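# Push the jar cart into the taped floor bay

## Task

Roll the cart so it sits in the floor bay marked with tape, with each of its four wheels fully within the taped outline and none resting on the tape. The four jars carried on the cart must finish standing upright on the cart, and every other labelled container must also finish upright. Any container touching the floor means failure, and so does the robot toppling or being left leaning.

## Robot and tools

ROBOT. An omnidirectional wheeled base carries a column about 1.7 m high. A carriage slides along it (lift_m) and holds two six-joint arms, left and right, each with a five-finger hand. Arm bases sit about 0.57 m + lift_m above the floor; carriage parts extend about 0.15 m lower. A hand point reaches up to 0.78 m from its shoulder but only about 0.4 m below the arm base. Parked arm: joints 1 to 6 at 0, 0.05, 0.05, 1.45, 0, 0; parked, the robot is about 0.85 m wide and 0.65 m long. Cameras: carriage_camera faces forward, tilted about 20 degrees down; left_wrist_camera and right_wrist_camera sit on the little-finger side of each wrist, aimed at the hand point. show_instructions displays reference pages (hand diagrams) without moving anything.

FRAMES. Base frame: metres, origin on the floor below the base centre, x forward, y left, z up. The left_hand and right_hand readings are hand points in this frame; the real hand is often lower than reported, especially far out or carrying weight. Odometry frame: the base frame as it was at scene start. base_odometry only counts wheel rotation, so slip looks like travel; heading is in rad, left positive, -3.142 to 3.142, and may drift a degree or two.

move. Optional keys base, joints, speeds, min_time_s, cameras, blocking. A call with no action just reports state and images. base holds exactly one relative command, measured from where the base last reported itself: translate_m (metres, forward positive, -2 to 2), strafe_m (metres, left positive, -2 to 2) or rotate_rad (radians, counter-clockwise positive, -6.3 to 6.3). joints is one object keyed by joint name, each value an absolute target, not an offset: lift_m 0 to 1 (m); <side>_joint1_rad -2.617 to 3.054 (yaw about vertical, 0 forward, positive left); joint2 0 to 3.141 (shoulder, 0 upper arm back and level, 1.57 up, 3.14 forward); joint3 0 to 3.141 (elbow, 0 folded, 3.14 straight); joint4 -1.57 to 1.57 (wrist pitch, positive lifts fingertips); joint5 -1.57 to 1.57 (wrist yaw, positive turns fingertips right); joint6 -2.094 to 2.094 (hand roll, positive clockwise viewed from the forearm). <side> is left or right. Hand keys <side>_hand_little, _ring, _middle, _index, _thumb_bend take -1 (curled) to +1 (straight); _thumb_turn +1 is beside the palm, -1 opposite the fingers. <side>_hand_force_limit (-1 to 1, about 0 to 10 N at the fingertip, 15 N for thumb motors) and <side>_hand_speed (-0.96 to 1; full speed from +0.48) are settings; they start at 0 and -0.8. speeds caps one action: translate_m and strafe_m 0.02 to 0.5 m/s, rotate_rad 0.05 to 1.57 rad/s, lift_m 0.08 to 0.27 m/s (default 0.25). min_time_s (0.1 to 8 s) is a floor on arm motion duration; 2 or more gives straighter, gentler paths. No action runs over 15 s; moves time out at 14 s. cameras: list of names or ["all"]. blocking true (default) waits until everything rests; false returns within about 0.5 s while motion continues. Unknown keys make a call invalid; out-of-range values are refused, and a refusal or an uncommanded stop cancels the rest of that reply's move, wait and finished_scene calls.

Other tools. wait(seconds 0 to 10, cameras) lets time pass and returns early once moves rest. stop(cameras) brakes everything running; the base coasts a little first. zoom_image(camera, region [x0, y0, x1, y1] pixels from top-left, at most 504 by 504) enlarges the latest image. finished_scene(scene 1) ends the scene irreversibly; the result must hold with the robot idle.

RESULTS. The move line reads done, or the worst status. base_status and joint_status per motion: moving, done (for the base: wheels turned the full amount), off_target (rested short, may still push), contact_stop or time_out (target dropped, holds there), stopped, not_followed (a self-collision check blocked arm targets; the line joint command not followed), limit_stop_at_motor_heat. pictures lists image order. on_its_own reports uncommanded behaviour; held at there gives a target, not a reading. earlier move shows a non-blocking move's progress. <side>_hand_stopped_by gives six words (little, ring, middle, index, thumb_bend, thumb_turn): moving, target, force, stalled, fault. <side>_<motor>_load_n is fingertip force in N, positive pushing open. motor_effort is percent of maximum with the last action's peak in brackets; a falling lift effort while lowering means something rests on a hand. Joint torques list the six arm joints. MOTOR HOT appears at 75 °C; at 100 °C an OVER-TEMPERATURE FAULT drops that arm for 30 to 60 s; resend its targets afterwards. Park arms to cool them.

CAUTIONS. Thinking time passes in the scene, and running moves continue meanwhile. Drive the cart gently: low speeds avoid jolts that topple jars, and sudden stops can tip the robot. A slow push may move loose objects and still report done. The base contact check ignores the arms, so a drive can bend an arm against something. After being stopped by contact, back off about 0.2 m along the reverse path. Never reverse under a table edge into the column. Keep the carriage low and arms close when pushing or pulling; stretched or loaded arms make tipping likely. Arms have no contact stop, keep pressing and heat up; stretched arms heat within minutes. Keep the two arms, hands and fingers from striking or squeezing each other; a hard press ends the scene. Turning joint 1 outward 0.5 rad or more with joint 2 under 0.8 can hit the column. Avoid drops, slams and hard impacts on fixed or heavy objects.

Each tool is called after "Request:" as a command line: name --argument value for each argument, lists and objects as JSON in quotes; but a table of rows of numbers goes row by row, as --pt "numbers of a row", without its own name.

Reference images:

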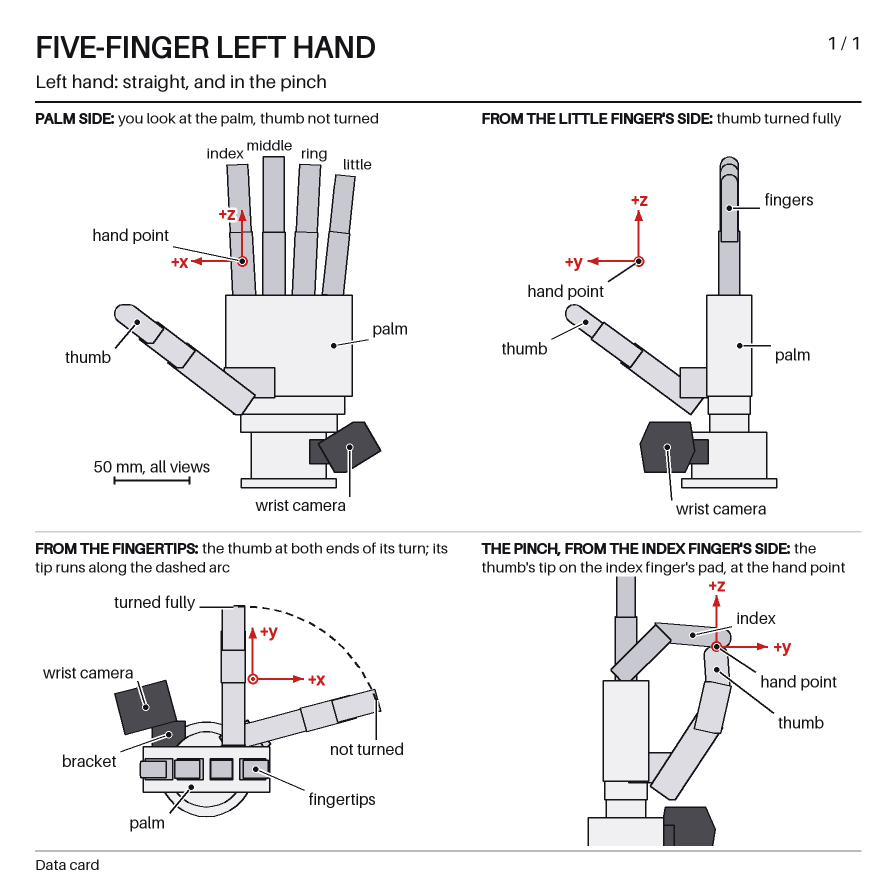

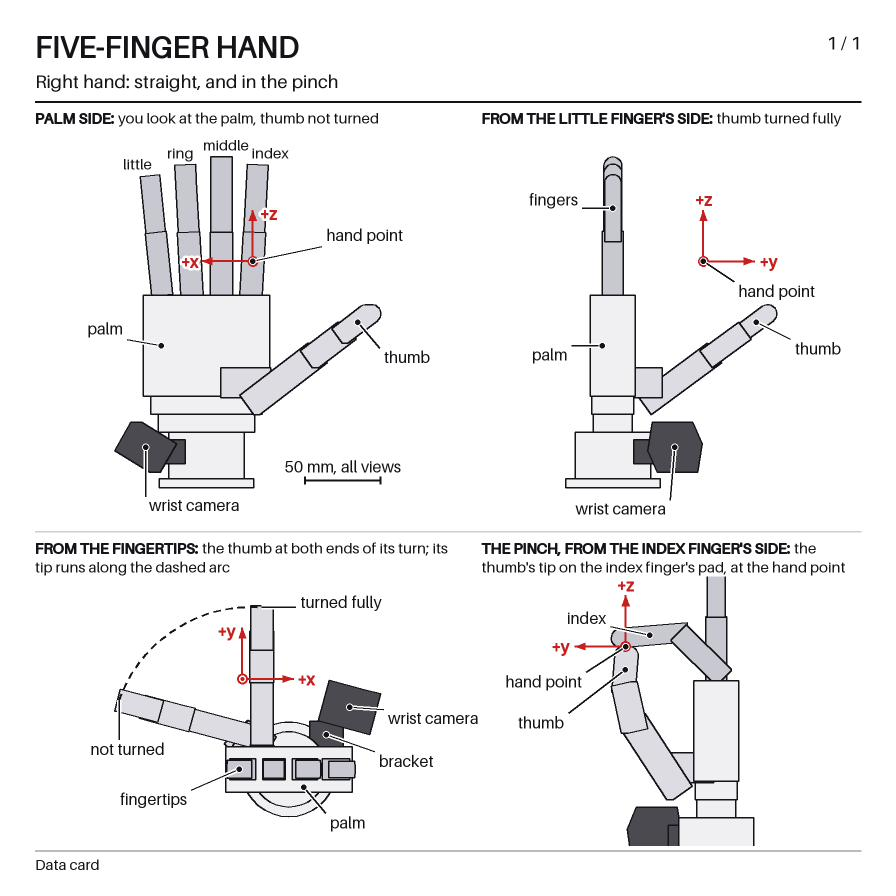

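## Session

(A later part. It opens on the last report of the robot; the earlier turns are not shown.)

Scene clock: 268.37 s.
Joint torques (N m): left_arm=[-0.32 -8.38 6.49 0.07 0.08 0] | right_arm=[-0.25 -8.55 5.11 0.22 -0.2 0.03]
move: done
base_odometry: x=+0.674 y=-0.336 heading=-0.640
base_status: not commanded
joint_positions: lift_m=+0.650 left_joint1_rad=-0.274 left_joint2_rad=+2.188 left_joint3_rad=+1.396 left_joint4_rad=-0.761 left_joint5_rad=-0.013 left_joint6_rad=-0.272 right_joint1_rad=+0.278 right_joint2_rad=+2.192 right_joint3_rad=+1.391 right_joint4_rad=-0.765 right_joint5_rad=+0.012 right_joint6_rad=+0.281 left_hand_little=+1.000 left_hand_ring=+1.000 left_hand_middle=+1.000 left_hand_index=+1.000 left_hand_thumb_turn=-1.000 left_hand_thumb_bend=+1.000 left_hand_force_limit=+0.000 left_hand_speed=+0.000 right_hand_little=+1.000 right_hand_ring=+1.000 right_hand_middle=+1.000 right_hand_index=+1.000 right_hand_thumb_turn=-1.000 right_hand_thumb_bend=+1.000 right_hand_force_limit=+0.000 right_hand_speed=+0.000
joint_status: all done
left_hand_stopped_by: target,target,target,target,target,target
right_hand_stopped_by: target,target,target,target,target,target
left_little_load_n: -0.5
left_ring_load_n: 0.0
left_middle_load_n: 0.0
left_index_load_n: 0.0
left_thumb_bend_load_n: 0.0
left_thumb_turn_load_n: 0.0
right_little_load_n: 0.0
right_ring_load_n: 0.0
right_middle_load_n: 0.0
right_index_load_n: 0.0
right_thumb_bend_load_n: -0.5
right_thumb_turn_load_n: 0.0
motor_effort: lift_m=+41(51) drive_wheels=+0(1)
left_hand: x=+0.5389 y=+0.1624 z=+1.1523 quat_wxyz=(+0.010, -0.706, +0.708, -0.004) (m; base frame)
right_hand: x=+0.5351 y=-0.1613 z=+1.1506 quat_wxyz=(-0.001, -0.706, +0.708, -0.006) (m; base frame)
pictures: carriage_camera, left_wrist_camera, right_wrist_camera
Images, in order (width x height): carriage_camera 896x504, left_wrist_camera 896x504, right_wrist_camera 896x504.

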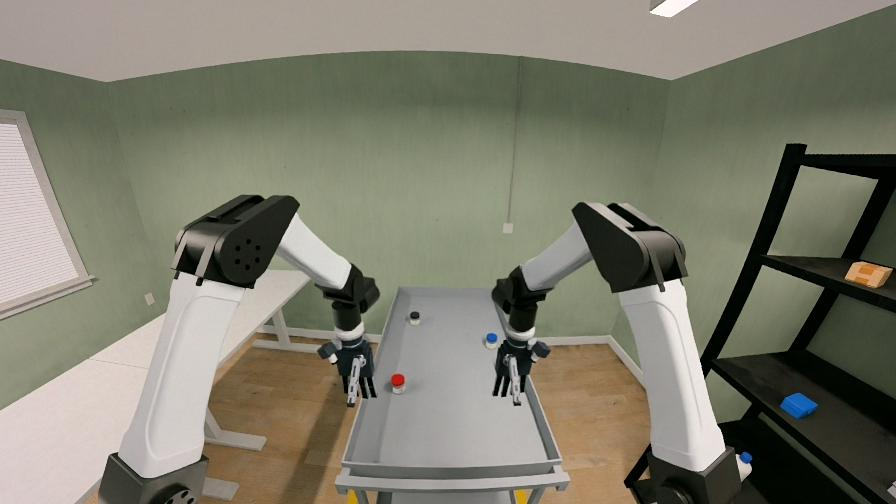

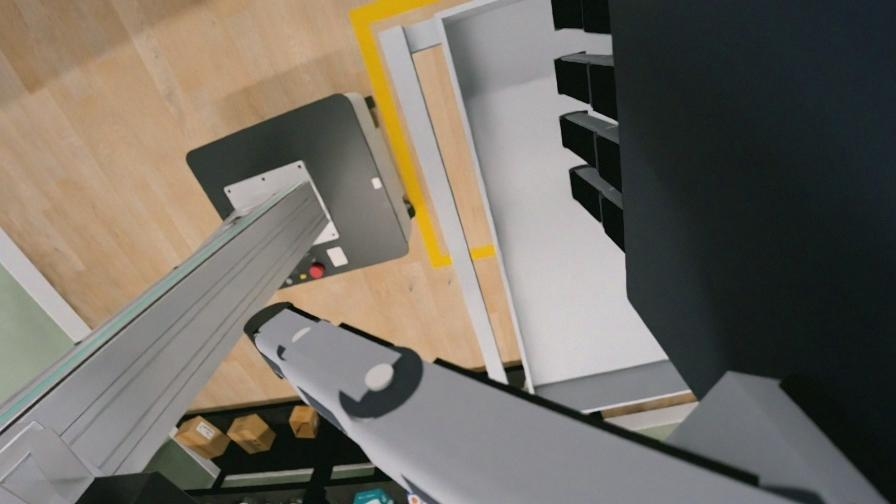

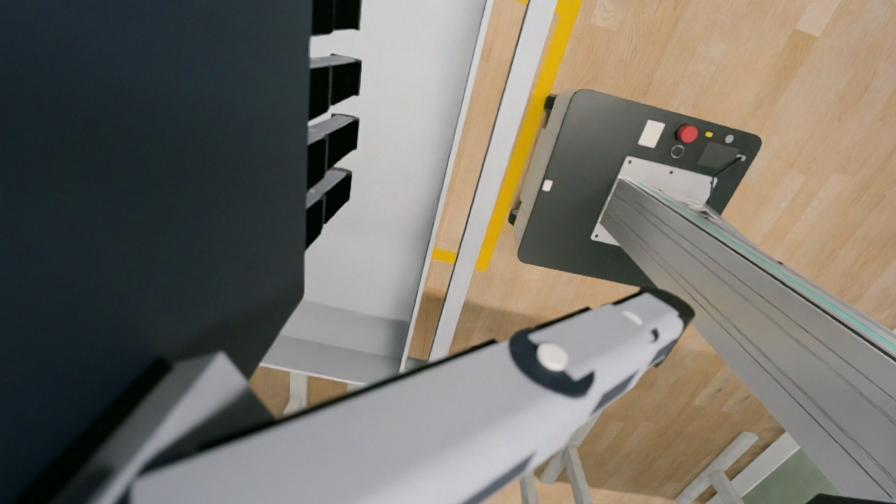

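Request:
move --base '{"translate_m": -0.8}' --speeds '{"translate_m": 0.25}'

Request:
move --joints '{"left_joint1_rad": 0, "left_joint2_rad": 0.05, "left_joint3_rad": 0.05, "left_joint4_rad": 1.45, "left_joint5_rad": 0, "left_joint6_rad": 0, "right_joint1_rad": 0, "right_joint2_rad": 0.05, "right_joint3_rad": 0.05, "right_joint4_rad": 1.45, "right_joint5_rad": 0, "right_joint6_rad": 0, "lift_m": 0.45}' --cameras '["carriage_camera"]'

Request:
zoom_image --camera "carriage_camera" --region '[250, 200, 650, 504]'

Scene clock: 281.63 s.
Joint torques (N m): left_arm=[-0.31 -8.36 6.54 0.07 0.09 0] | right_arm=[-0.27 -8.61 5.09 0.21 -0.19 0.03]
move: done
base_odometry: x=+0.033 y=+0.142 heading=-0.640
base_status: done
joint_positions: lift_m=+0.650 left_joint1_rad=-0.274 left_joint2_rad=+2.188 left_joint3_rad=+1.396 left_joint4_rad=-0.762 left_joint5_rad=-0.013 left_joint6_rad=-0.272 right_joint1_rad=+0.278 right_joint2_rad=+2.192 right_joint3_rad=+1.391 right_joint4_rad=-0.765 right_joint5_rad=+0.011 right_joint6_rad=+0.281 left_hand_little=+1.000 left_hand_ring=+1.000 left_hand_middle=+1.000 left_hand_index=+1.000 left_hand_thumb_turn=-1.000 left_hand_thumb_bend=+1.000 left_hand_force_limit=+0.000 left_hand_speed=+0.000 right_hand_little=+1.000 right_hand_ring=+1.000 right_hand_middle=+1.000 right_hand_index=+1.000 right_hand_thumb_turn=-1.000 right_hand_thumb_bend=+1.000 right_hand_force_limit=+0.000 right_hand_speed=+0.000
joint_status: not commanded
left_hand_stopped_by: target,target,target,target,target,target
right_hand_stopped_by: target,target,target,target,target,target
left_little_load_n: 0.0
left_ring_load_n: 0.0
left_middle_load_n: 0.0
left_index_load_n: 0.0
left_thumb_bend_load_n: 0.0
left_thumb_turn_load_n: -0.5
right_little_load_n: 0.0
right_ring_load_n: 0.0
right_middle_load_n: 0.0
right_index_load_n: 0.0
right_thumb_bend_load_n: -0.5
right_thumb_turn_load_n: 0.5
motor_effort: lift_m=+41(41) drive_wheels=-3(15)
left_hand: x=+0.5387 y=+0.1625 z=+1.1524 quat_wxyz=(+0.010, -0.706, +0.708, -0.004) (m; base frame)
right_hand: x=+0.5349 y=-0.1613 z=+1.1506 quat_wxyz=(-0.001, -0.706, +0.708, -0.006) (m; base frame)
pictures: none

Scene clock: 283.80 s.
Joint torques (N m): left_arm=[0.65 2.33 5.15 0.05 0.06 0.19] | right_arm=[-1.02 2.89 4.01 0.08 -0.22 -0.09]
move: done
base_odometry: x=+0.033 y=+0.142 heading=-0.640
base_status: not commanded
joint_positions: lift_m=+0.450 left_joint1_rad=-0.006 left_joint2_rad=+0.061 left_joint3_rad=+0.062 left_joint4_rad=+1.434 left_joint5_rad=-0.011 left_joint6_rad=-0.009 right_joint1_rad=+0.006 right_joint2_rad=+0.060 right_joint3_rad=+0.057 right_joint4_rad=+1.437 right_joint5_rad=+0.011 right_joint6_rad=+0.010 left_hand_little=+1.000 left_hand_ring=+1.000 left_hand_middle=+1.000 left_hand_index=+1.000 left_hand_thumb_turn=-1.000 left_hand_thumb_bend=+1.000 left_hand_force_limit=+0.000 left_hand_speed=+0.000 right_hand_little=+1.000 right_hand_ring=+1.000 right_hand_middle=+1.000 right_hand_index=+1.000 right_hand_thumb_turn=-1.000 right_hand_thumb_bend=+1.000 right_hand_force_limit=+0.000 right_hand_speed=+0.000
joint_status: all done
left_hand_stopped_by: target,target,target,target,target,target
right_hand_stopped_by: target,target,target,target,target,target
left_little_load_n: 0.0
left_ring_load_n: 0.0
left_middle_load_n: 0.0
left_index_load_n: 0.0
left_thumb_bend_load_n: 0.0
left_thumb_turn_load_n: 0.0
right_little_load_n: 0.0
right_ring_load_n: 0.0
right_middle_load_n: 0.0
right_index_load_n: 0.0
right_thumb_bend_load_n: 0.0
right_thumb_turn_load_n: 0.5
motor_effort: lift_m=+38(40) drive_wheels=-3(3)
left_hand: x=+0.3178 y=+0.2670 z=+1.4736 quat_wxyz=(+0.700, -0.052, +0.044, -0.710) (m; base frame)
right_hand: x=+0.3185 y=-0.2670 z=+1.4721 quat_wxyz=(+0.711, -0.045, +0.053, -0.700) (m; base frame)
pictures: carriage_camera
Images, in order (width x height): carriage_camera 896x504.

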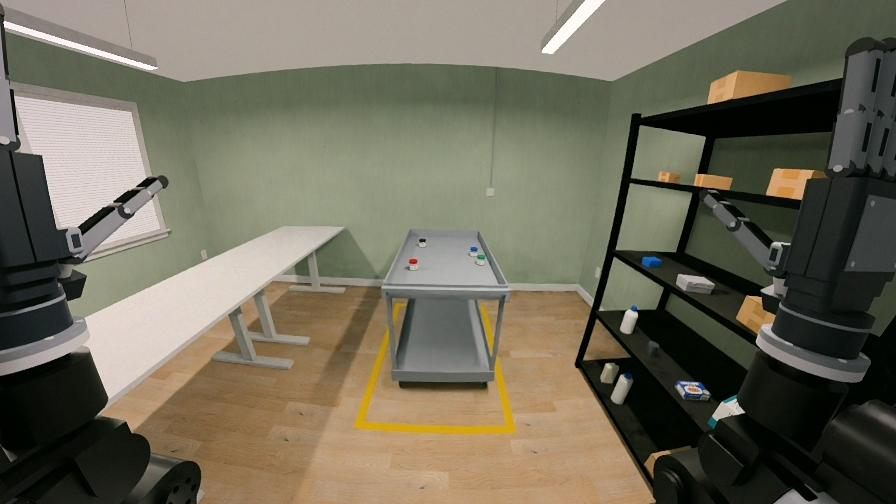

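Scaled by 1.260 from the camera's 896x504 image, which has a finer 1280x720 frame.

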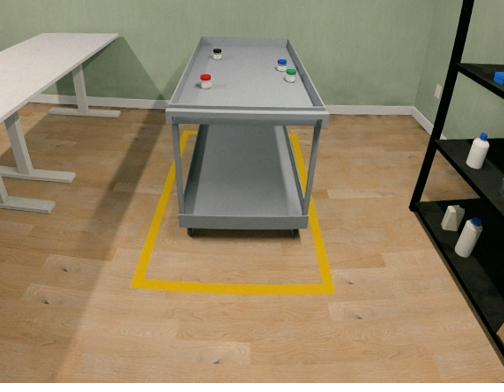

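Request:
zoom_image --camera "carriage_camera" --region '[360, 280, 540, 400]'

Scaled by 2.800 from the camera's 896x504 image, which has a finer 1280x720 frame.

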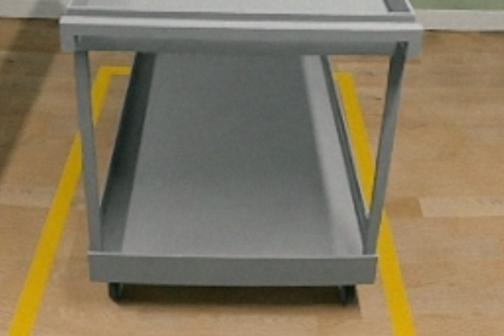

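Request:
move --joints '{"lift_m": 0.05}' --cameras '["carriage_camera"]'

Request:
zoom_image --camera "carriage_camera" --region '[340, 200, 560, 400]'

Scene clock: 305.13 s.
Joint torques (N m): left_arm=[0.72 2.51 5.78 0 0.07 0.15] | right_arm=[-1.01 3.02 4.46 0.05 -0.22 -0.06]
move: done
base_odometry: x=+0.033 y=+0.142 heading=-0.640
base_status: not commanded
joint_positions: lift_m=+0.050 left_joint1_rad=-0.006 left_joint2_rad=+0.059 left_joint3_rad=+0.057 left_joint4_rad=+1.437 left_joint5_rad=-0.011 left_joint6_rad=-0.008 right_joint1_rad=+0.006 right_joint2_rad=+0.059 right_joint3_rad=+0.051 right_joint4_rad=+1.441 right_joint5_rad=+0.011 right_joint6_rad=+0.009 left_hand_little=+1.000 left_hand_ring=+1.000 left_hand_middle=+1.000 left_hand_index=+1.000 left_hand_thumb_turn=-1.000 left_hand_thumb_bend=+1.000 left_hand_force_limit=+0.000 left_hand_speed=+0.000 right_hand_little=+1.000 right_hand_ring=+1.000 right_hand_middle=+1.000 right_hand_index=+1.000 right_hand_thumb_turn=-1.000 right_hand_thumb_bend=+1.000 right_hand_force_limit=+0.000 right_hand_speed=+0.000
joint_status: all done
left_hand_stopped_by: target,target,target,target,target,target
right_hand_stopped_by: target,target,target,target,target,target
left_little_load_n: 0.0
left_ring_load_n: 0.0
left_middle_load_n: 0.0
left_index_load_n: 0.0
left_thumb_bend_load_n: 0.0
left_thumb_turn_load_n: 0.0
right_little_load_n: 0.0
right_ring_load_n: 0.0
right_middle_load_n: 0.0
right_index_load_n: 0.0
right_thumb_bend_load_n: 0.0
right_thumb_turn_load_n: 0.0
motor_effort: lift_m=+39(43) drive_wheels=-2(3)
left_hand: x=+0.3183 y=+0.2670 z=+1.0720 quat_wxyz=(+0.701, -0.052, +0.044, -0.710) (m; base frame)
right_hand: x=+0.3189 y=-0.2671 z=+1.0706 quat_wxyz=(+0.710, -0.045, +0.053, -0.701) (m; base frame)
pictures: carriage_camera
Images, in order (width x height): carriage_camera 896x504.

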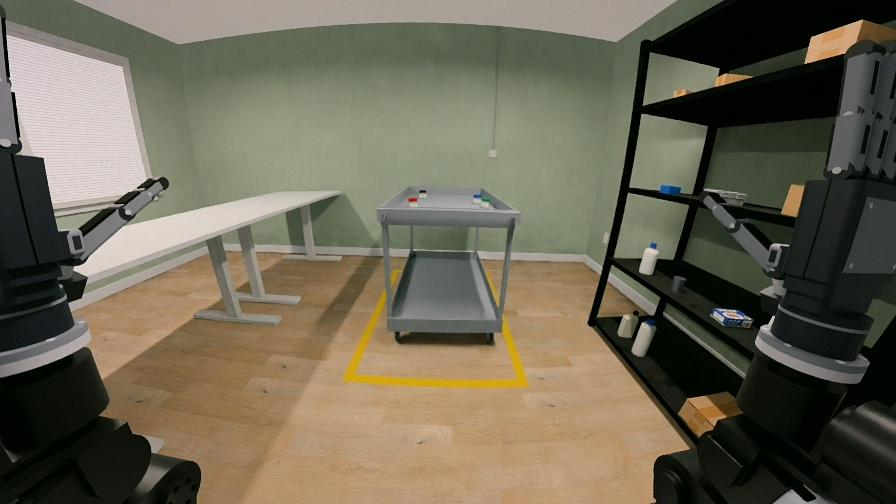

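Scaled by 2.291 from the camera's 896x504 image, which has a finer 1280x720 frame.

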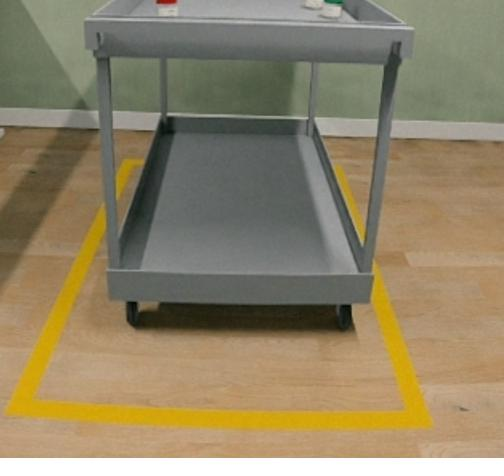

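Request:
move --base '{"strafe_m": 0.85}' --speeds '{"strafe_m": 0.3}'

Request:
move --base '{"translate_m": 0.6}' --speeds '{"translate_m": 0.3}' --cameras '["carriage_camera"]'

Request:
zoom_image --camera "carriage_camera" --region '[440, 180, 700, 420]'

Scene clock: 342.70 s.
Joint torques (N m): left_arm=[-3.41 2.52 5.93 -0.06 0.03 0.14] | right_arm=[-0.73 3.07 4.49 0.02 -0.14 -0.05]
move: done
base_odometry: x=+0.540 y=+0.823 heading=-0.641
base_status: done
joint_positions: lift_m=+0.050 left_joint1_rad=+0.043 left_joint2_rad=+0.058 left_joint3_rad=+0.055 left_joint4_rad=+1.441 left_joint5_rad=-0.008 left_joint6_rad=-0.006 right_joint1_rad=+0.003 right_joint2_rad=+0.058 right_joint3_rad=+0.051 right_joint4_rad=+1.443 right_joint5_rad=+0.005 right_joint6_rad=+0.007 left_hand_little=+1.000 left_hand_ring=+1.000 left_hand_middle=+1.000 left_hand_index=+1.000 left_hand_thumb_turn=-1.000 left_hand_thumb_bend=+1.000 left_hand_force_limit=+0.000 left_hand_speed=+0.000 right_hand_little=+1.000 right_hand_ring=+1.000 right_hand_middle=+1.000 right_hand_index=+1.000 right_hand_thumb_turn=-1.000 right_hand_thumb_bend=+1.000 right_hand_force_limit=+0.000 right_hand_speed=+0.000
joint_status: not commanded
left_hand_stopped_by: target,target,target,target,target,target
right_hand_stopped_by: target,target,target,target,target,target
left_little_load_n: 0.0
left_ring_load_n: 0.0
left_middle_load_n: 0.0
left_index_load_n: 0.0
left_thumb_bend_load_n: 0.0
left_thumb_turn_load_n: 0.0
right_little_load_n: 0.0
right_ring_load_n: 0.0
right_middle_load_n: 0.0
right_index_load_n: 0.0
right_thumb_bend_load_n: 0.0
right_thumb_turn_load_n: 0.0
motor_effort: lift_m=+41(42) drive_wheels=+19(61)
left_hand: x=+0.3185 y=+0.2713 z=+1.0719 quat_wxyz=(+0.718, -0.051, +0.043, -0.692) (m; base frame)
right_hand: x=+0.3182 y=-0.2663 z=+1.0704 quat_wxyz=(+0.709, -0.046, +0.050, -0.702) (m; base frame)
pictures: none

Scene clock: 345.10 s.
Joint torques (N m): left_arm=[2.14 2.37 6.94 0.01 -0.04 0.13] | right_arm=[-0.68 3.47 4.89 0.04 -0.12 -0.03]
move: contact_stop
base_odometry: x=+0.784 y=+0.641 heading=-0.641
base_status: translate_m contact_stop (by the wheels' count: +0.304 of +0.600)
joint_positions: lift_m=+0.050 left_joint1_rad=-0.022 left_joint2_rad=+0.061 left_joint3_rad=+0.046 left_joint4_rad=+1.437 left_joint5_rad=-0.002 left_joint6_rad=-0.006 right_joint1_rad=+0.002 right_joint2_rad=+0.053 right_joint3_rad=+0.046 right_joint4_rad=+1.441 right_joint5_rad=+0.003 right_joint6_rad=+0.005 left_hand_little=+1.000 left_hand_ring=+1.000 left_hand_middle=+1.000 left_hand_index=+1.000 left_hand_thumb_turn=-1.000 left_hand_thumb_bend=+1.000 left_hand_force_limit=+0.000 left_hand_speed=+0.000 right_hand_little=+1.000 right_hand_ring=+1.000 right_hand_middle=+1.000 right_hand_index=+1.000 right_hand_thumb_turn=-1.000 right_hand_thumb_bend=+1.000 right_hand_force_limit=+0.000 right_hand_speed=+0.000
joint_status: not commanded
left_hand_stopped_by: target,target,target,target,target,target
right_hand_stopped_by: target,target,target,target,target,target
left_little_load_n: 0.0
left_ring_load_n: 0.0
left_middle_load_n: 0.0
left_index_load_n: 0.0
left_thumb_bend_load_n: 0.0
left_thumb_turn_load_n: 0.0
right_little_load_n: 0.0
right_ring_load_n: 0.0
right_middle_load_n: 0.0
right_index_load_n: 0.0
right_thumb_bend_load_n: 0.0
right_thumb_turn_load_n: 0.0
motor_effort: lift_m=+37(47) drive_wheels=+26(123)
left_hand: x=+0.3215 y=+0.2638 z=+1.0681 quat_wxyz=(+0.695, -0.053, +0.052, -0.715) (m; base frame)
right_hand: x=+0.3187 y=-0.2662 z=+1.0692 quat_wxyz=(+0.708, -0.047, +0.050, -0.703) (m; base frame)
pictures: carriage_camera
Images, in order (width x height): carriage_camera 896x504.

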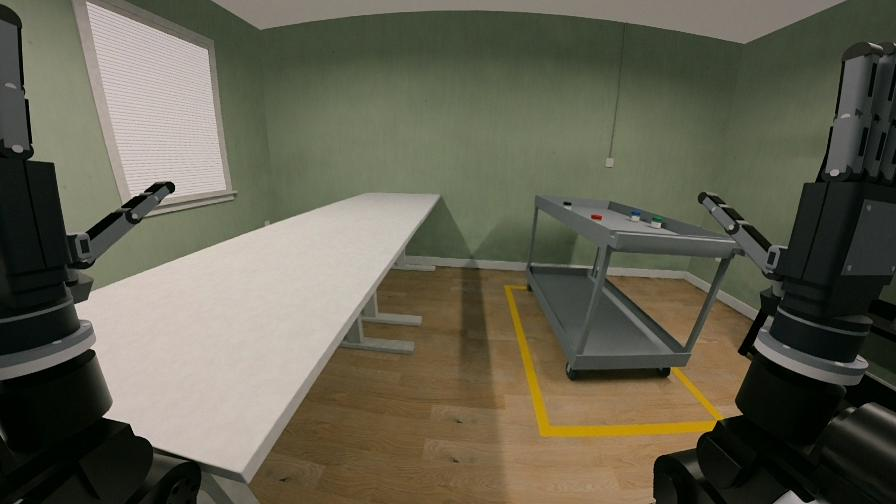

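Scaled by 1.938 from the camera's 896x504 image, which has a finer 1280x720 frame.

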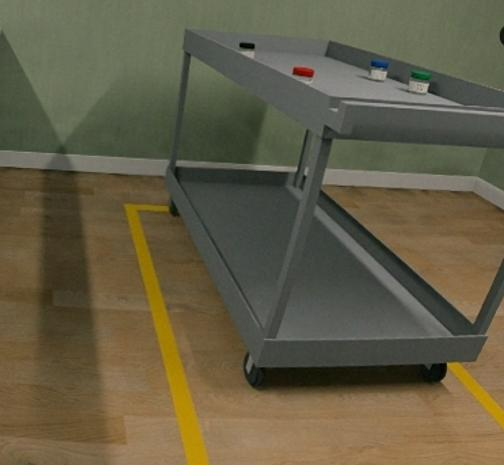

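Request:
move --base '{"translate_m": -0.25}' --speeds '{"translate_m": 0.15}' --cameras '["carriage_camera"]'

Request:
zoom_image --camera "carriage_camera" --region '[440, 180, 700, 420]'

Scene clock: 356.87 s.
Joint torques (N m): left_arm=[0.68 2.37 6.97 -0.09 -0.04 0.12] | right_arm=[-0.66 3.43 4.86 0.01 -0.12 -0.03]
move: done
base_odometry: x=+0.584 y=+0.791 heading=-0.641
base_status: done
joint_positions: lift_m=+0.050 left_joint1_rad=-0.006 left_joint2_rad=+0.061 left_joint3_rad=+0.046 left_joint4_rad=+1.441 left_joint5_rad=-0.002 left_joint6_rad=-0.006 right_joint1_rad=+0.002 right_joint2_rad=+0.053 right_joint3_rad=+0.046 right_joint4_rad=+1.445 right_joint5_rad=+0.003 right_joint6_rad=+0.005 left_hand_little=+1.000 left_hand_ring=+1.000 left_hand_middle=+1.000 left_hand_index=+1.000 left_hand_thumb_turn=-1.000 left_hand_thumb_bend=+1.000 left_hand_force_limit=+0.000 left_hand_speed=+0.000 right_hand_little=+1.000 right_hand_ring=+1.000 right_hand_middle=+1.000 right_hand_index=+1.000 right_hand_thumb_turn=-1.000 right_hand_thumb_bend=+1.000 right_hand_force_limit=+0.000 right_hand_speed=+0.000
joint_status: not commanded
left_hand_stopped_by: target,target,target,target,target,target
right_hand_stopped_by: target,target,target,target,target,target
left_little_load_n: 0.0
left_ring_load_n: 0.0
left_middle_load_n: 0.0
left_index_load_n: 0.0
left_thumb_bend_load_n: 0.0
left_thumb_turn_load_n: 0.0
right_little_load_n: 0.0
right_ring_load_n: -0.5
right_middle_load_n: 0.5
right_index_load_n: 0.0
right_thumb_bend_load_n: 0.0
right_thumb_turn_load_n: 0.0
motor_effort: lift_m=+37(37) drive_wheels=-1(24)
left_hand: x=+0.3209 y=+0.2654 z=+1.0686 quat_wxyz=(+0.701, -0.051, +0.050, -0.709) (m; base frame)
right_hand: x=+0.3178 y=-0.2662 z=+1.0696 quat_wxyz=(+0.708, -0.046, +0.048, -0.703) (m; base frame)
pictures: carriage_camera
Images, in order (width x height): carriage_camera 896x504.

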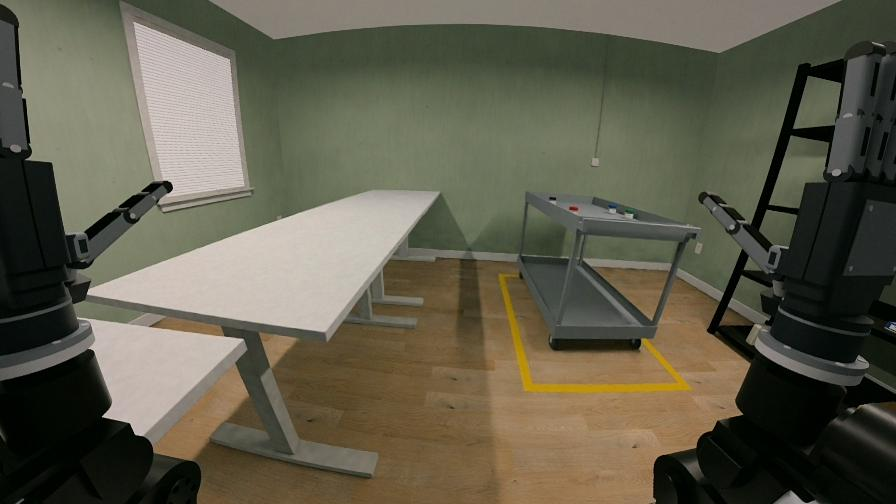

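Scaled by 1.938 from the camera's 896x504 image, which has a finer 1280x720 frame.

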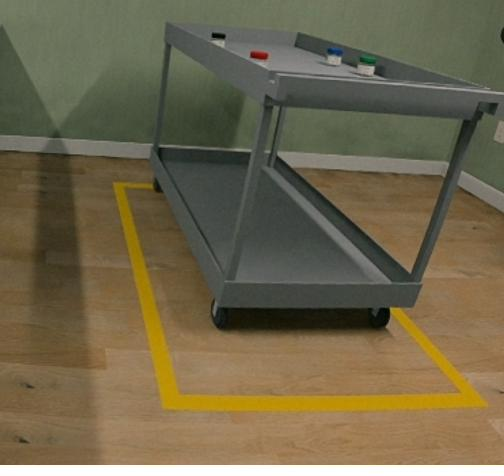

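Request:
move --base '{"strafe_m": -0.85}' --speeds '{"strafe_m": 0.3}' --joints '{"lift_m": 0.7}' --cameras '["carriage_camera"]'

Request:
zoom_image --camera "carriage_camera" --region '[250, 200, 650, 504]'

Scene clock: 375.83 s.
Joint torques (N m): left_arm=[0.61 2.59 6.16 -0.08 -0.06 0.14] | right_arm=[-0.49 3.38 4.44 -0.07 -0.07 -0.02]
move: contact_stop
base_odometry: x=+0.075 y=+0.110 heading=-0.641
base_status: done
joint_positions: lift_m=+0.143 left_joint1_rad=-0.005 left_joint2_rad=+0.058 left_joint3_rad=+0.052 left_joint4_rad=+1.444 left_joint5_rad=-0.002 left_joint6_rad=-0.006 right_joint1_rad=+0.000 right_joint2_rad=+0.055 right_joint3_rad=+0.051 right_joint4_rad=+1.449 right_joint5_rad=-0.001 right_joint6_rad=+0.005 left_hand_little=+1.000 left_hand_ring=+1.000 left_hand_middle=+1.000 left_hand_index=+1.000 left_hand_thumb_turn=-1.000 left_hand_thumb_bend=+1.000 left_hand_force_limit=+0.000 left_hand_speed=+0.000 right_hand_little=+1.000 right_hand_ring=+1.000 right_hand_middle=+1.000 right_hand_index=+1.000 right_hand_thumb_turn=-1.000 right_hand_thumb_bend=+1.000 right_hand_force_limit=+0.000 right_hand_speed=+0.000
joint_status: lift_m contact_stop (moved +0.093 of +0.650)
left_hand_stopped_by: target,target,target,target,target,target
right_hand_stopped_by: target,target,target,target,target,target
left_little_load_n: 0.0
left_ring_load_n: -0.5
left_middle_load_n: 0.0
left_index_load_n: 0.0
left_thumb_bend_load_n: 0.0
left_thumb_turn_load_n: 0.0
right_little_load_n: 0.0
right_ring_load_n: 0.0
right_middle_load_n: 0.0
right_index_load_n: 0.0
right_thumb_bend_load_n: 0.0
right_thumb_turn_load_n: 0.0
on_its_own: lift_m is held at +0.143, not at your +0.700, since a contact_stop
motor_effort: lift_m=+40(83) drive_wheels=-3(51)
left_hand: x=+0.3173 y=+0.2656 z=+1.1643 quat_wxyz=(+0.702, -0.047, +0.046, -0.709) (m; base frame)
right_hand: x=+0.3155 y=-0.2655 z=+1.1645 quat_wxyz=(+0.708, -0.044, +0.044, -0.704) (m; base frame)
pictures: carriage_camera
Images, in order (width x height): carriage_camera 896x504.

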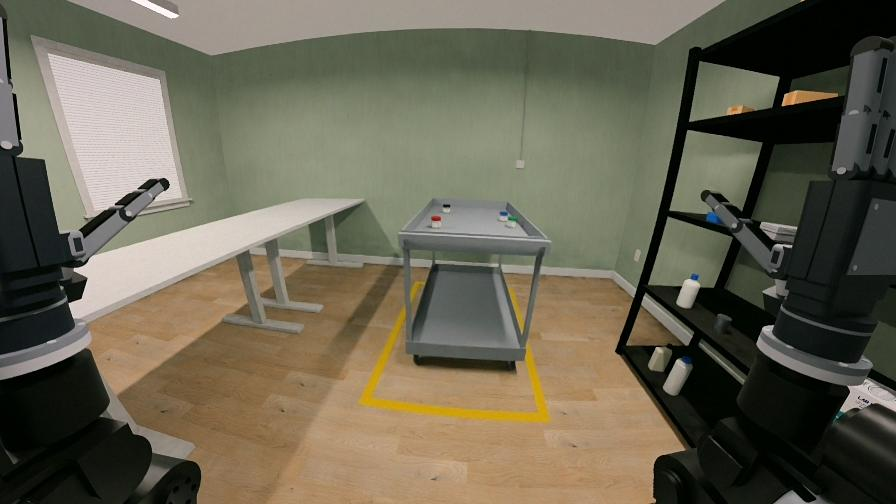

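Scaled by 1.260 from the camera's 896x504 image, which has a finer 1280x720 frame.

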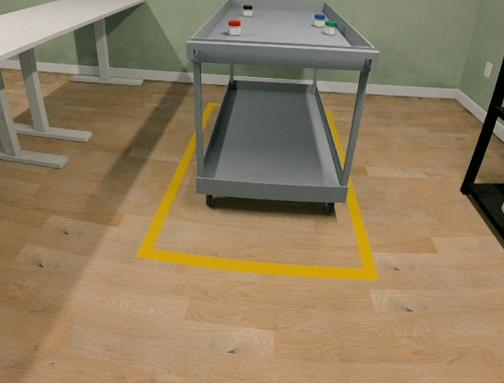

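Request:
move --joints '{"lift_m": 0.65}' --base '{"rotate_rad": -0.13}'

Request:
move --base '{"strafe_m": 0.13}' --cameras '["carriage_camera"]'

Request:
zoom_image --camera "carriage_camera" --region '[250, 200, 650, 504]'

Scene clock: 385.10 s.
Joint torques (N m): left_arm=[0.58 2.61 6.2 -0.13 -0.04 0.13] | right_arm=[-0.53 3.37 4.52 -0.08 -0.07 -0.03]
move: done
base_odometry: x=+0.075 y=+0.109 heading=-0.771
base_status: done
joint_positions: lift_m=+0.650 left_joint1_rad=-0.005 left_joint2_rad=+0.058 left_joint3_rad=+0.052 left_joint4_rad=+1.446 left_joint5_rad=-0.002 left_joint6_rad=-0.006 right_joint1_rad=+0.000 right_joint2_rad=+0.055 right_joint3_rad=+0.050 right_joint4_rad=+1.450 right_joint5_rad=-0.001 right_joint6_rad=+0.005 left_hand_little=+1.000 left_hand_ring=+1.000 left_hand_middle=+1.000 left_hand_index=+1.000 left_hand_thumb_turn=-1.000 left_hand_thumb_bend=+1.000 left_hand_force_limit=+0.000 left_hand_speed=+0.000 right_hand_little=+1.000 right_hand_ring=+1.000 right_hand_middle=+1.000 right_hand_index=+1.000 right_hand_thumb_turn=-1.000 right_hand_thumb_bend=+1.000 right_hand_force_limit=+0.000 right_hand_speed=+0.000
joint_status: all done
left_hand_stopped_by: target,target,target,target,target,target
right_hand_stopped_by: target,target,target,target,target,target
left_little_load_n: 0.0
left_ring_load_n: 0.0
left_middle_load_n: 0.0
left_index_load_n: 0.0
left_thumb_bend_load_n: 0.0
left_thumb_turn_load_n: 0.0
right_little_load_n: 0.0
right_ring_load_n: 0.0
right_middle_load_n: 0.0
right_index_load_n: 0.5
right_thumb_bend_load_n: 0.0
right_thumb_turn_load_n: 0.0
motor_effort: lift_m=+42(52) drive_wheels=-6(12)
left_hand: x=+0.3167 y=+0.2656 z=+1.6712 quat_wxyz=(+0.702, -0.047, +0.045, -0.709) (m; base frame)
right_hand: x=+0.3157 y=-0.2655 z=+1.6708 quat_wxyz=(+0.708, -0.045, +0.044, -0.704) (m; base frame)
pictures: none

Scene clock: 386.97 s.
Joint torques (N m): left_arm=[0.59 2.59 6.17 -0.13 -0.04 0.12] | right_arm=[-0.49 3.38 4.53 -0.08 -0.09 -0.02]
move: done
base_odometry: x=+0.165 y=+0.203 heading=-0.772
base_status: done
joint_positions: lift_m=+0.650 left_joint1_rad=-0.005 left_joint2_rad=+0.058 left_joint3_rad=+0.052 left_joint4_rad=+1.446 left_joint5_rad=-0.002 left_joint6_rad=-0.006 right_joint1_rad=+0.000 right_joint2_rad=+0.055 right_joint3_rad=+0.050 right_joint4_rad=+1.450 right_joint5_rad=-0.001 right_joint6_rad=+0.005 left_hand_little=+1.000 left_hand_ring=+1.000 left_hand_middle=+1.000 left_hand_index=+1.000 left_hand_thumb_turn=-1.000 left_hand_thumb_bend=+1.000 left_hand_force_limit=+0.000 left_hand_speed=+0.000 right_hand_little=+1.000 right_hand_ring=+1.000 right_hand_middle=+1.000 right_hand_index=+1.000 right_hand_thumb_turn=-1.000 right_hand_thumb_bend=+1.000 right_hand_force_limit=+0.000 right_hand_speed=+0.000
joint_status: not commanded
left_hand_stopped_by: target,target,target,target,target,target
right_hand_stopped_by: target,target,target,target,target,target
left_little_load_n: 0.0
left_ring_load_n: 0.0
left_middle_load_n: 0.0
left_index_load_n: 0.0
left_thumb_bend_load_n: 0.0
left_thumb_turn_load_n: 0.0
right_little_load_n: 0.0
right_ring_load_n: 0.0
right_middle_load_n: 0.0
right_index_load_n: 0.0
right_thumb_bend_load_n: 0.0
right_thumb_turn_load_n: 0.0
motor_effort: lift_m=+42(42) drive_wheels=+8(16)
left_hand: x=+0.3168 y=+0.2657 z=+1.6712 quat_wxyz=(+0.702, -0.047, +0.045, -0.709) (m; base frame)
right_hand: x=+0.3157 y=-0.2655 z=+1.6708 quat_wxyz=(+0.708, -0.045, +0.044, -0.704) (m; base frame)
pictures: carriage_camera
Images, in order (width x height): carriage_camera 896x504.

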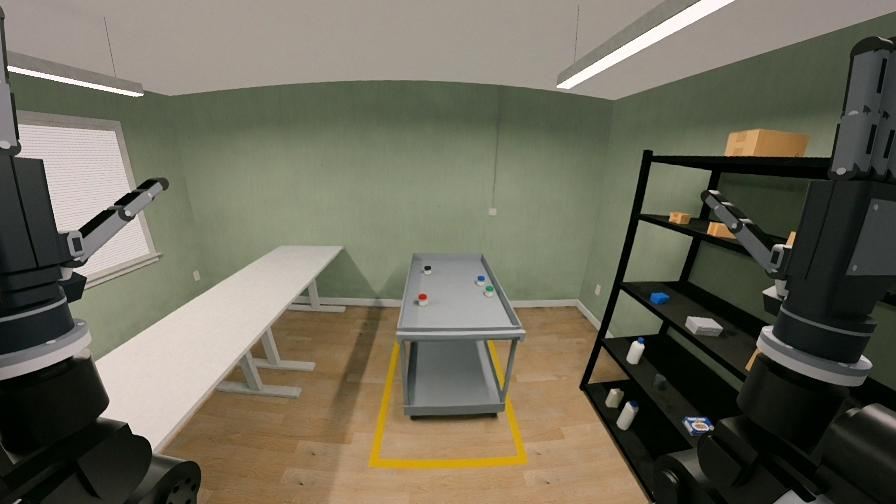

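Scaled by 1.260 from the camera's 896x504 image, which has a finer 1280x720 frame.

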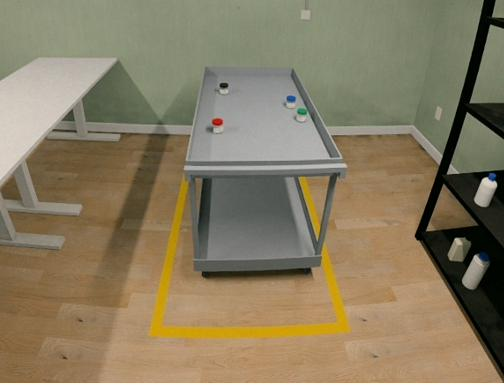

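Request:
move --base '{"rotate_rad": 0.02}' --joints '{"lift_m": 0.7, "left_joint1_rad": -0.28, "left_joint2_rad": 2.2, "left_joint3_rad": 1.4, "left_joint4_rad": -0.77, "left_joint6_rad": -0.28, "right_joint1_rad": 0.28, "right_joint2_rad": 2.2, "right_joint3_rad": 1.4, "right_joint4_rad": -0.77, "right_joint6_rad": 0.28}' --min_time_s 3

Request:
move --base '{"strafe_m": -0.05}' --speeds '{"strafe_m": 0.1}'

Request:
move --base '{"translate_m": 0.8}' --speeds '{"translate_m": 0.2}' --cameras '["all"]'

Scene clock: 410.33 s.
Joint torques (N m): left_arm=[-0.32 -7.38 8.39 0.01 -0.02 -0.04] | right_arm=[0.02 -7.61 6.04 0.17 -0.06 0.14]
move: done
base_odometry: x=+0.165 y=+0.203 heading=-0.753
base_status: done
joint_positions: lift_m=+0.700 left_joint1_rad=-0.274 left_joint2_rad=+2.178 left_joint3_rad=+1.377 left_joint4_rad=-0.754 left_joint5_rad=-0.002 left_joint6_rad=-0.272 right_joint1_rad=+0.275 right_joint2_rad=+2.180 right_joint3_rad=+1.380 right_joint4_rad=-0.757 right_joint5_rad=-0.001 right_joint6_rad=+0.270 left_hand_little=+1.000 left_hand_ring=+1.000 left_hand_middle=+1.000 left_hand_index=+1.000 left_hand_thumb_turn=-1.000 left_hand_thumb_bend=+1.000 left_hand_force_limit=+0.000 left_hand_speed=+0.000 right_hand_little=+1.000 right_hand_ring=+1.000 right_hand_middle=+1.000 right_hand_index=+1.000 right_hand_thumb_turn=-1.000 right_hand_thumb_bend=+1.000 right_hand_force_limit=+0.000 right_hand_speed=+0.000
joint_status: all done
left_hand_stopped_by: target,target,target,target,target,target
right_hand_stopped_by: target,target,target,target,target,target
left_little_load_n: 0.0
left_ring_load_n: 0.0
left_middle_load_n: 0.0
left_index_load_n: 0.0
left_thumb_bend_load_n: 0.0
left_thumb_turn_load_n: 0.0
right_little_load_n: 0.0
right_ring_load_n: 0.0
right_middle_load_n: 0.0
right_index_load_n: 0.0
right_thumb_bend_load_n: 0.0
right_thumb_turn_load_n: 0.0
motor_effort: lift_m=+42(52) drive_wheels=-8(16)
left_hand: x=+0.5349 y=+0.1614 z=+1.2026 quat_wxyz=(+0.005, -0.706, +0.708, -0.007) (m; base frame)
right_hand: x=+0.5343 y=-0.1608 z=+1.2027 quat_wxyz=(+0.006, -0.709, +0.706, -0.003) (m; base frame)
pictures: none

Scene clock: 411.53 s.
Joint torques (N m): left_arm=[-0.02 -7.38 8.35 0.02 -0.01 -0.01] | right_arm=[-0.31 -7.6 6.06 0.16 -0.07 0.14]
move: done
base_odometry: x=+0.131 y=+0.166 heading=-0.753
base_status: done
joint_positions: lift_m=+0.700 left_joint1_rad=-0.278 left_joint2_rad=+2.178 left_joint3_rad=+1.377 left_joint4_rad=-0.758 left_joint5_rad=-0.002 left_joint6_rad=-0.272 right_joint1_rad=+0.278 right_joint2_rad=+2.180 right_joint3_rad=+1.380 right_joint4_rad=-0.760 right_joint5_rad=+0.000 right_joint6_rad=+0.271 left_hand_little=+1.000 left_hand_ring=+1.000 left_hand_middle=+1.000 left_hand_index=+1.000 left_hand_thumb_turn=-1.000 left_hand_thumb_bend=+1.000 left_hand_force_limit=+0.000 left_hand_speed=+0.000 right_hand_little=+1.000 right_hand_ring=+1.000 right_hand_middle=+1.000 right_hand_index=+1.000 right_hand_thumb_turn=-1.000 right_hand_thumb_bend=+1.000 right_hand_force_limit=+0.000 right_hand_speed=+0.000
joint_status: not commanded
left_hand_stopped_by: target,target,target,target,target,target
right_hand_stopped_by: target,target,target,target,target,target
left_little_load_n: 0.0
left_ring_load_n: 0.0
left_middle_load_n: 0.0
left_index_load_n: 0.0
left_thumb_bend_load_n: 0.0
left_thumb_turn_load_n: 0.0
right_little_load_n: 0.0
right_ring_load_n: 0.0
right_middle_load_n: 0.0
right_index_load_n: 0.0
right_thumb_bend_load_n: 0.0
right_thumb_turn_load_n: 0.0
motor_effort: lift_m=+42(42) drive_wheels=-9(18)
left_hand: x=+0.5333 y=+0.1604 z=+1.2028 quat_wxyz=(+0.004, -0.705, +0.709, -0.005) (m; base frame)
right_hand: x=+0.5331 y=-0.1600 z=+1.2028 quat_wxyz=(+0.005, -0.710, +0.704, -0.002) (m; base frame)
pictures: none

Scene clock: 416.73 s.
Joint torques (N m): left_arm=[0.09 -7.35 8.36 0.06 -0.03 -0.02] | right_arm=[-0.43 -7.56 6.02 0.21 -0.06 0.14]
move: done
base_odometry: x=+0.716 y=-0.380 heading=-0.752
base_status: done
joint_positions: lift_m=+0.700 left_joint1_rad=-0.279 left_joint2_rad=+2.178 left_joint3_rad=+1.377 left_joint4_rad=-0.763 left_joint5_rad=-0.002 left_joint6_rad=-0.272 right_joint1_rad=+0.279 right_joint2_rad=+2.180 right_joint3_rad=+1.380 right_joint4_rad=-0.764 right_joint5_rad=+0.000 right_joint6_rad=+0.271 left_hand_little=+1.000 left_hand_ring=+1.000 left_hand_middle=+1.000 left_hand_index=+1.000 left_hand_thumb_turn=-1.000 left_hand_thumb_bend=+1.000 left_hand_force_limit=+0.000 left_hand_speed=+0.000 right_hand_little=+1.000 right_hand_ring=+1.000 right_hand_middle=+1.000 right_hand_index=+1.000 right_hand_thumb_turn=-1.000 right_hand_thumb_bend=+1.000 right_hand_force_limit=+0.000 right_hand_speed=+0.000
joint_status: not commanded
left_hand_stopped_by: target,target,target,target,target,target
right_hand_stopped_by: target,target,target,target,target,target
left_little_load_n: 0.0
left_ring_load_n: 0.0
left_middle_load_n: 0.0
left_index_load_n: 0.0
left_thumb_bend_load_n: -0.5
left_thumb_turn_load_n: 0.0
right_little_load_n: 0.0
right_ring_load_n: 0.0
right_middle_load_n: 0.0
right_index_load_n: 0.0
right_thumb_bend_load_n: 0.0
right_thumb_turn_load_n: 0.0
motor_effort: lift_m=+42(42) drive_wheels=-10(22)
left_hand: x=+0.5317 y=+0.1606 z=+1.2031 quat_wxyz=(+0.003, -0.705, +0.710, -0.002) (m; base frame)
right_hand: x=+0.5320 y=-0.1599 z=+1.2030 quat_wxyz=(+0.003, -0.710, +0.704, -0.001) (m; base frame)
pictures: carriage_camera, left_wrist_camera, right_wrist_camera
Images, in order (width x height): carriage_camera 896x504, left_wrist_camera 896x504, right_wrist_camera 896x504.

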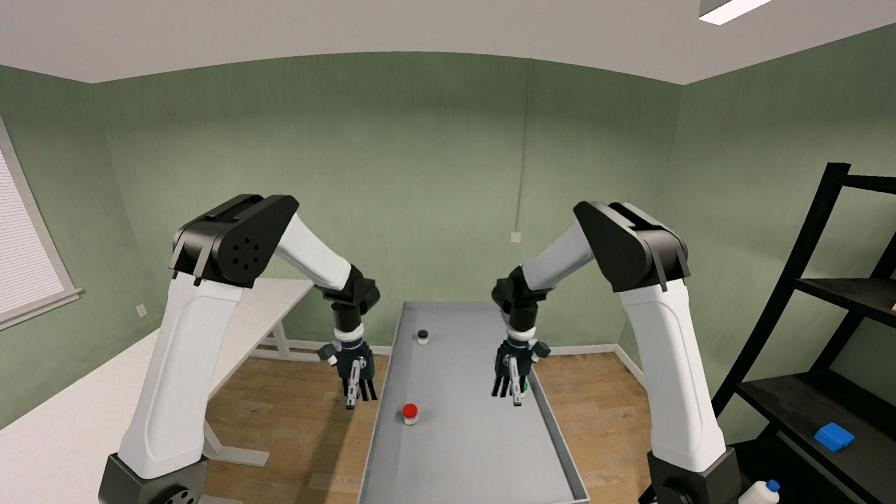

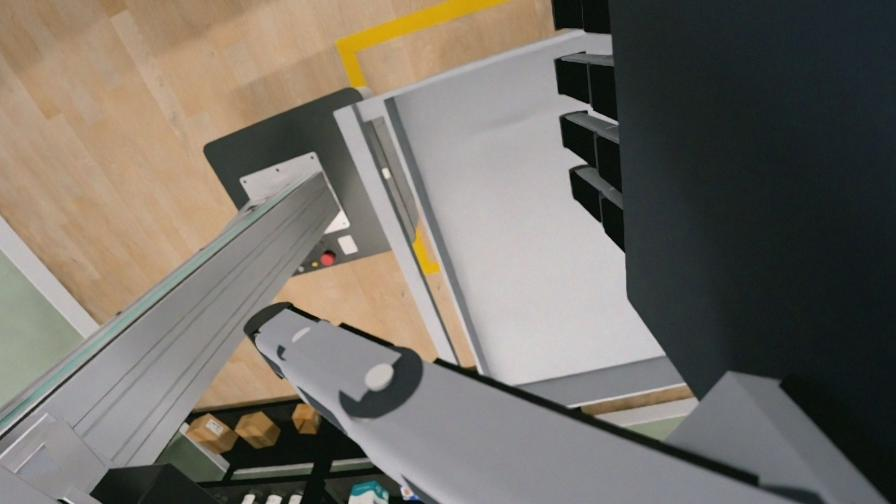

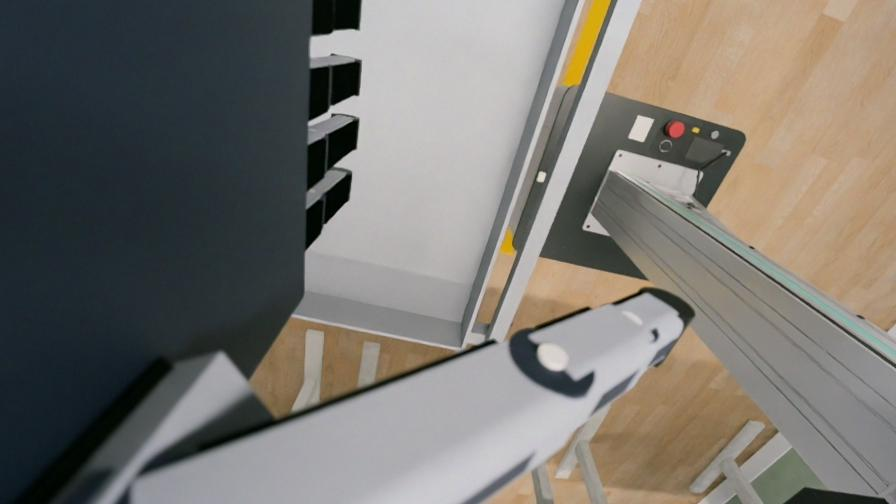

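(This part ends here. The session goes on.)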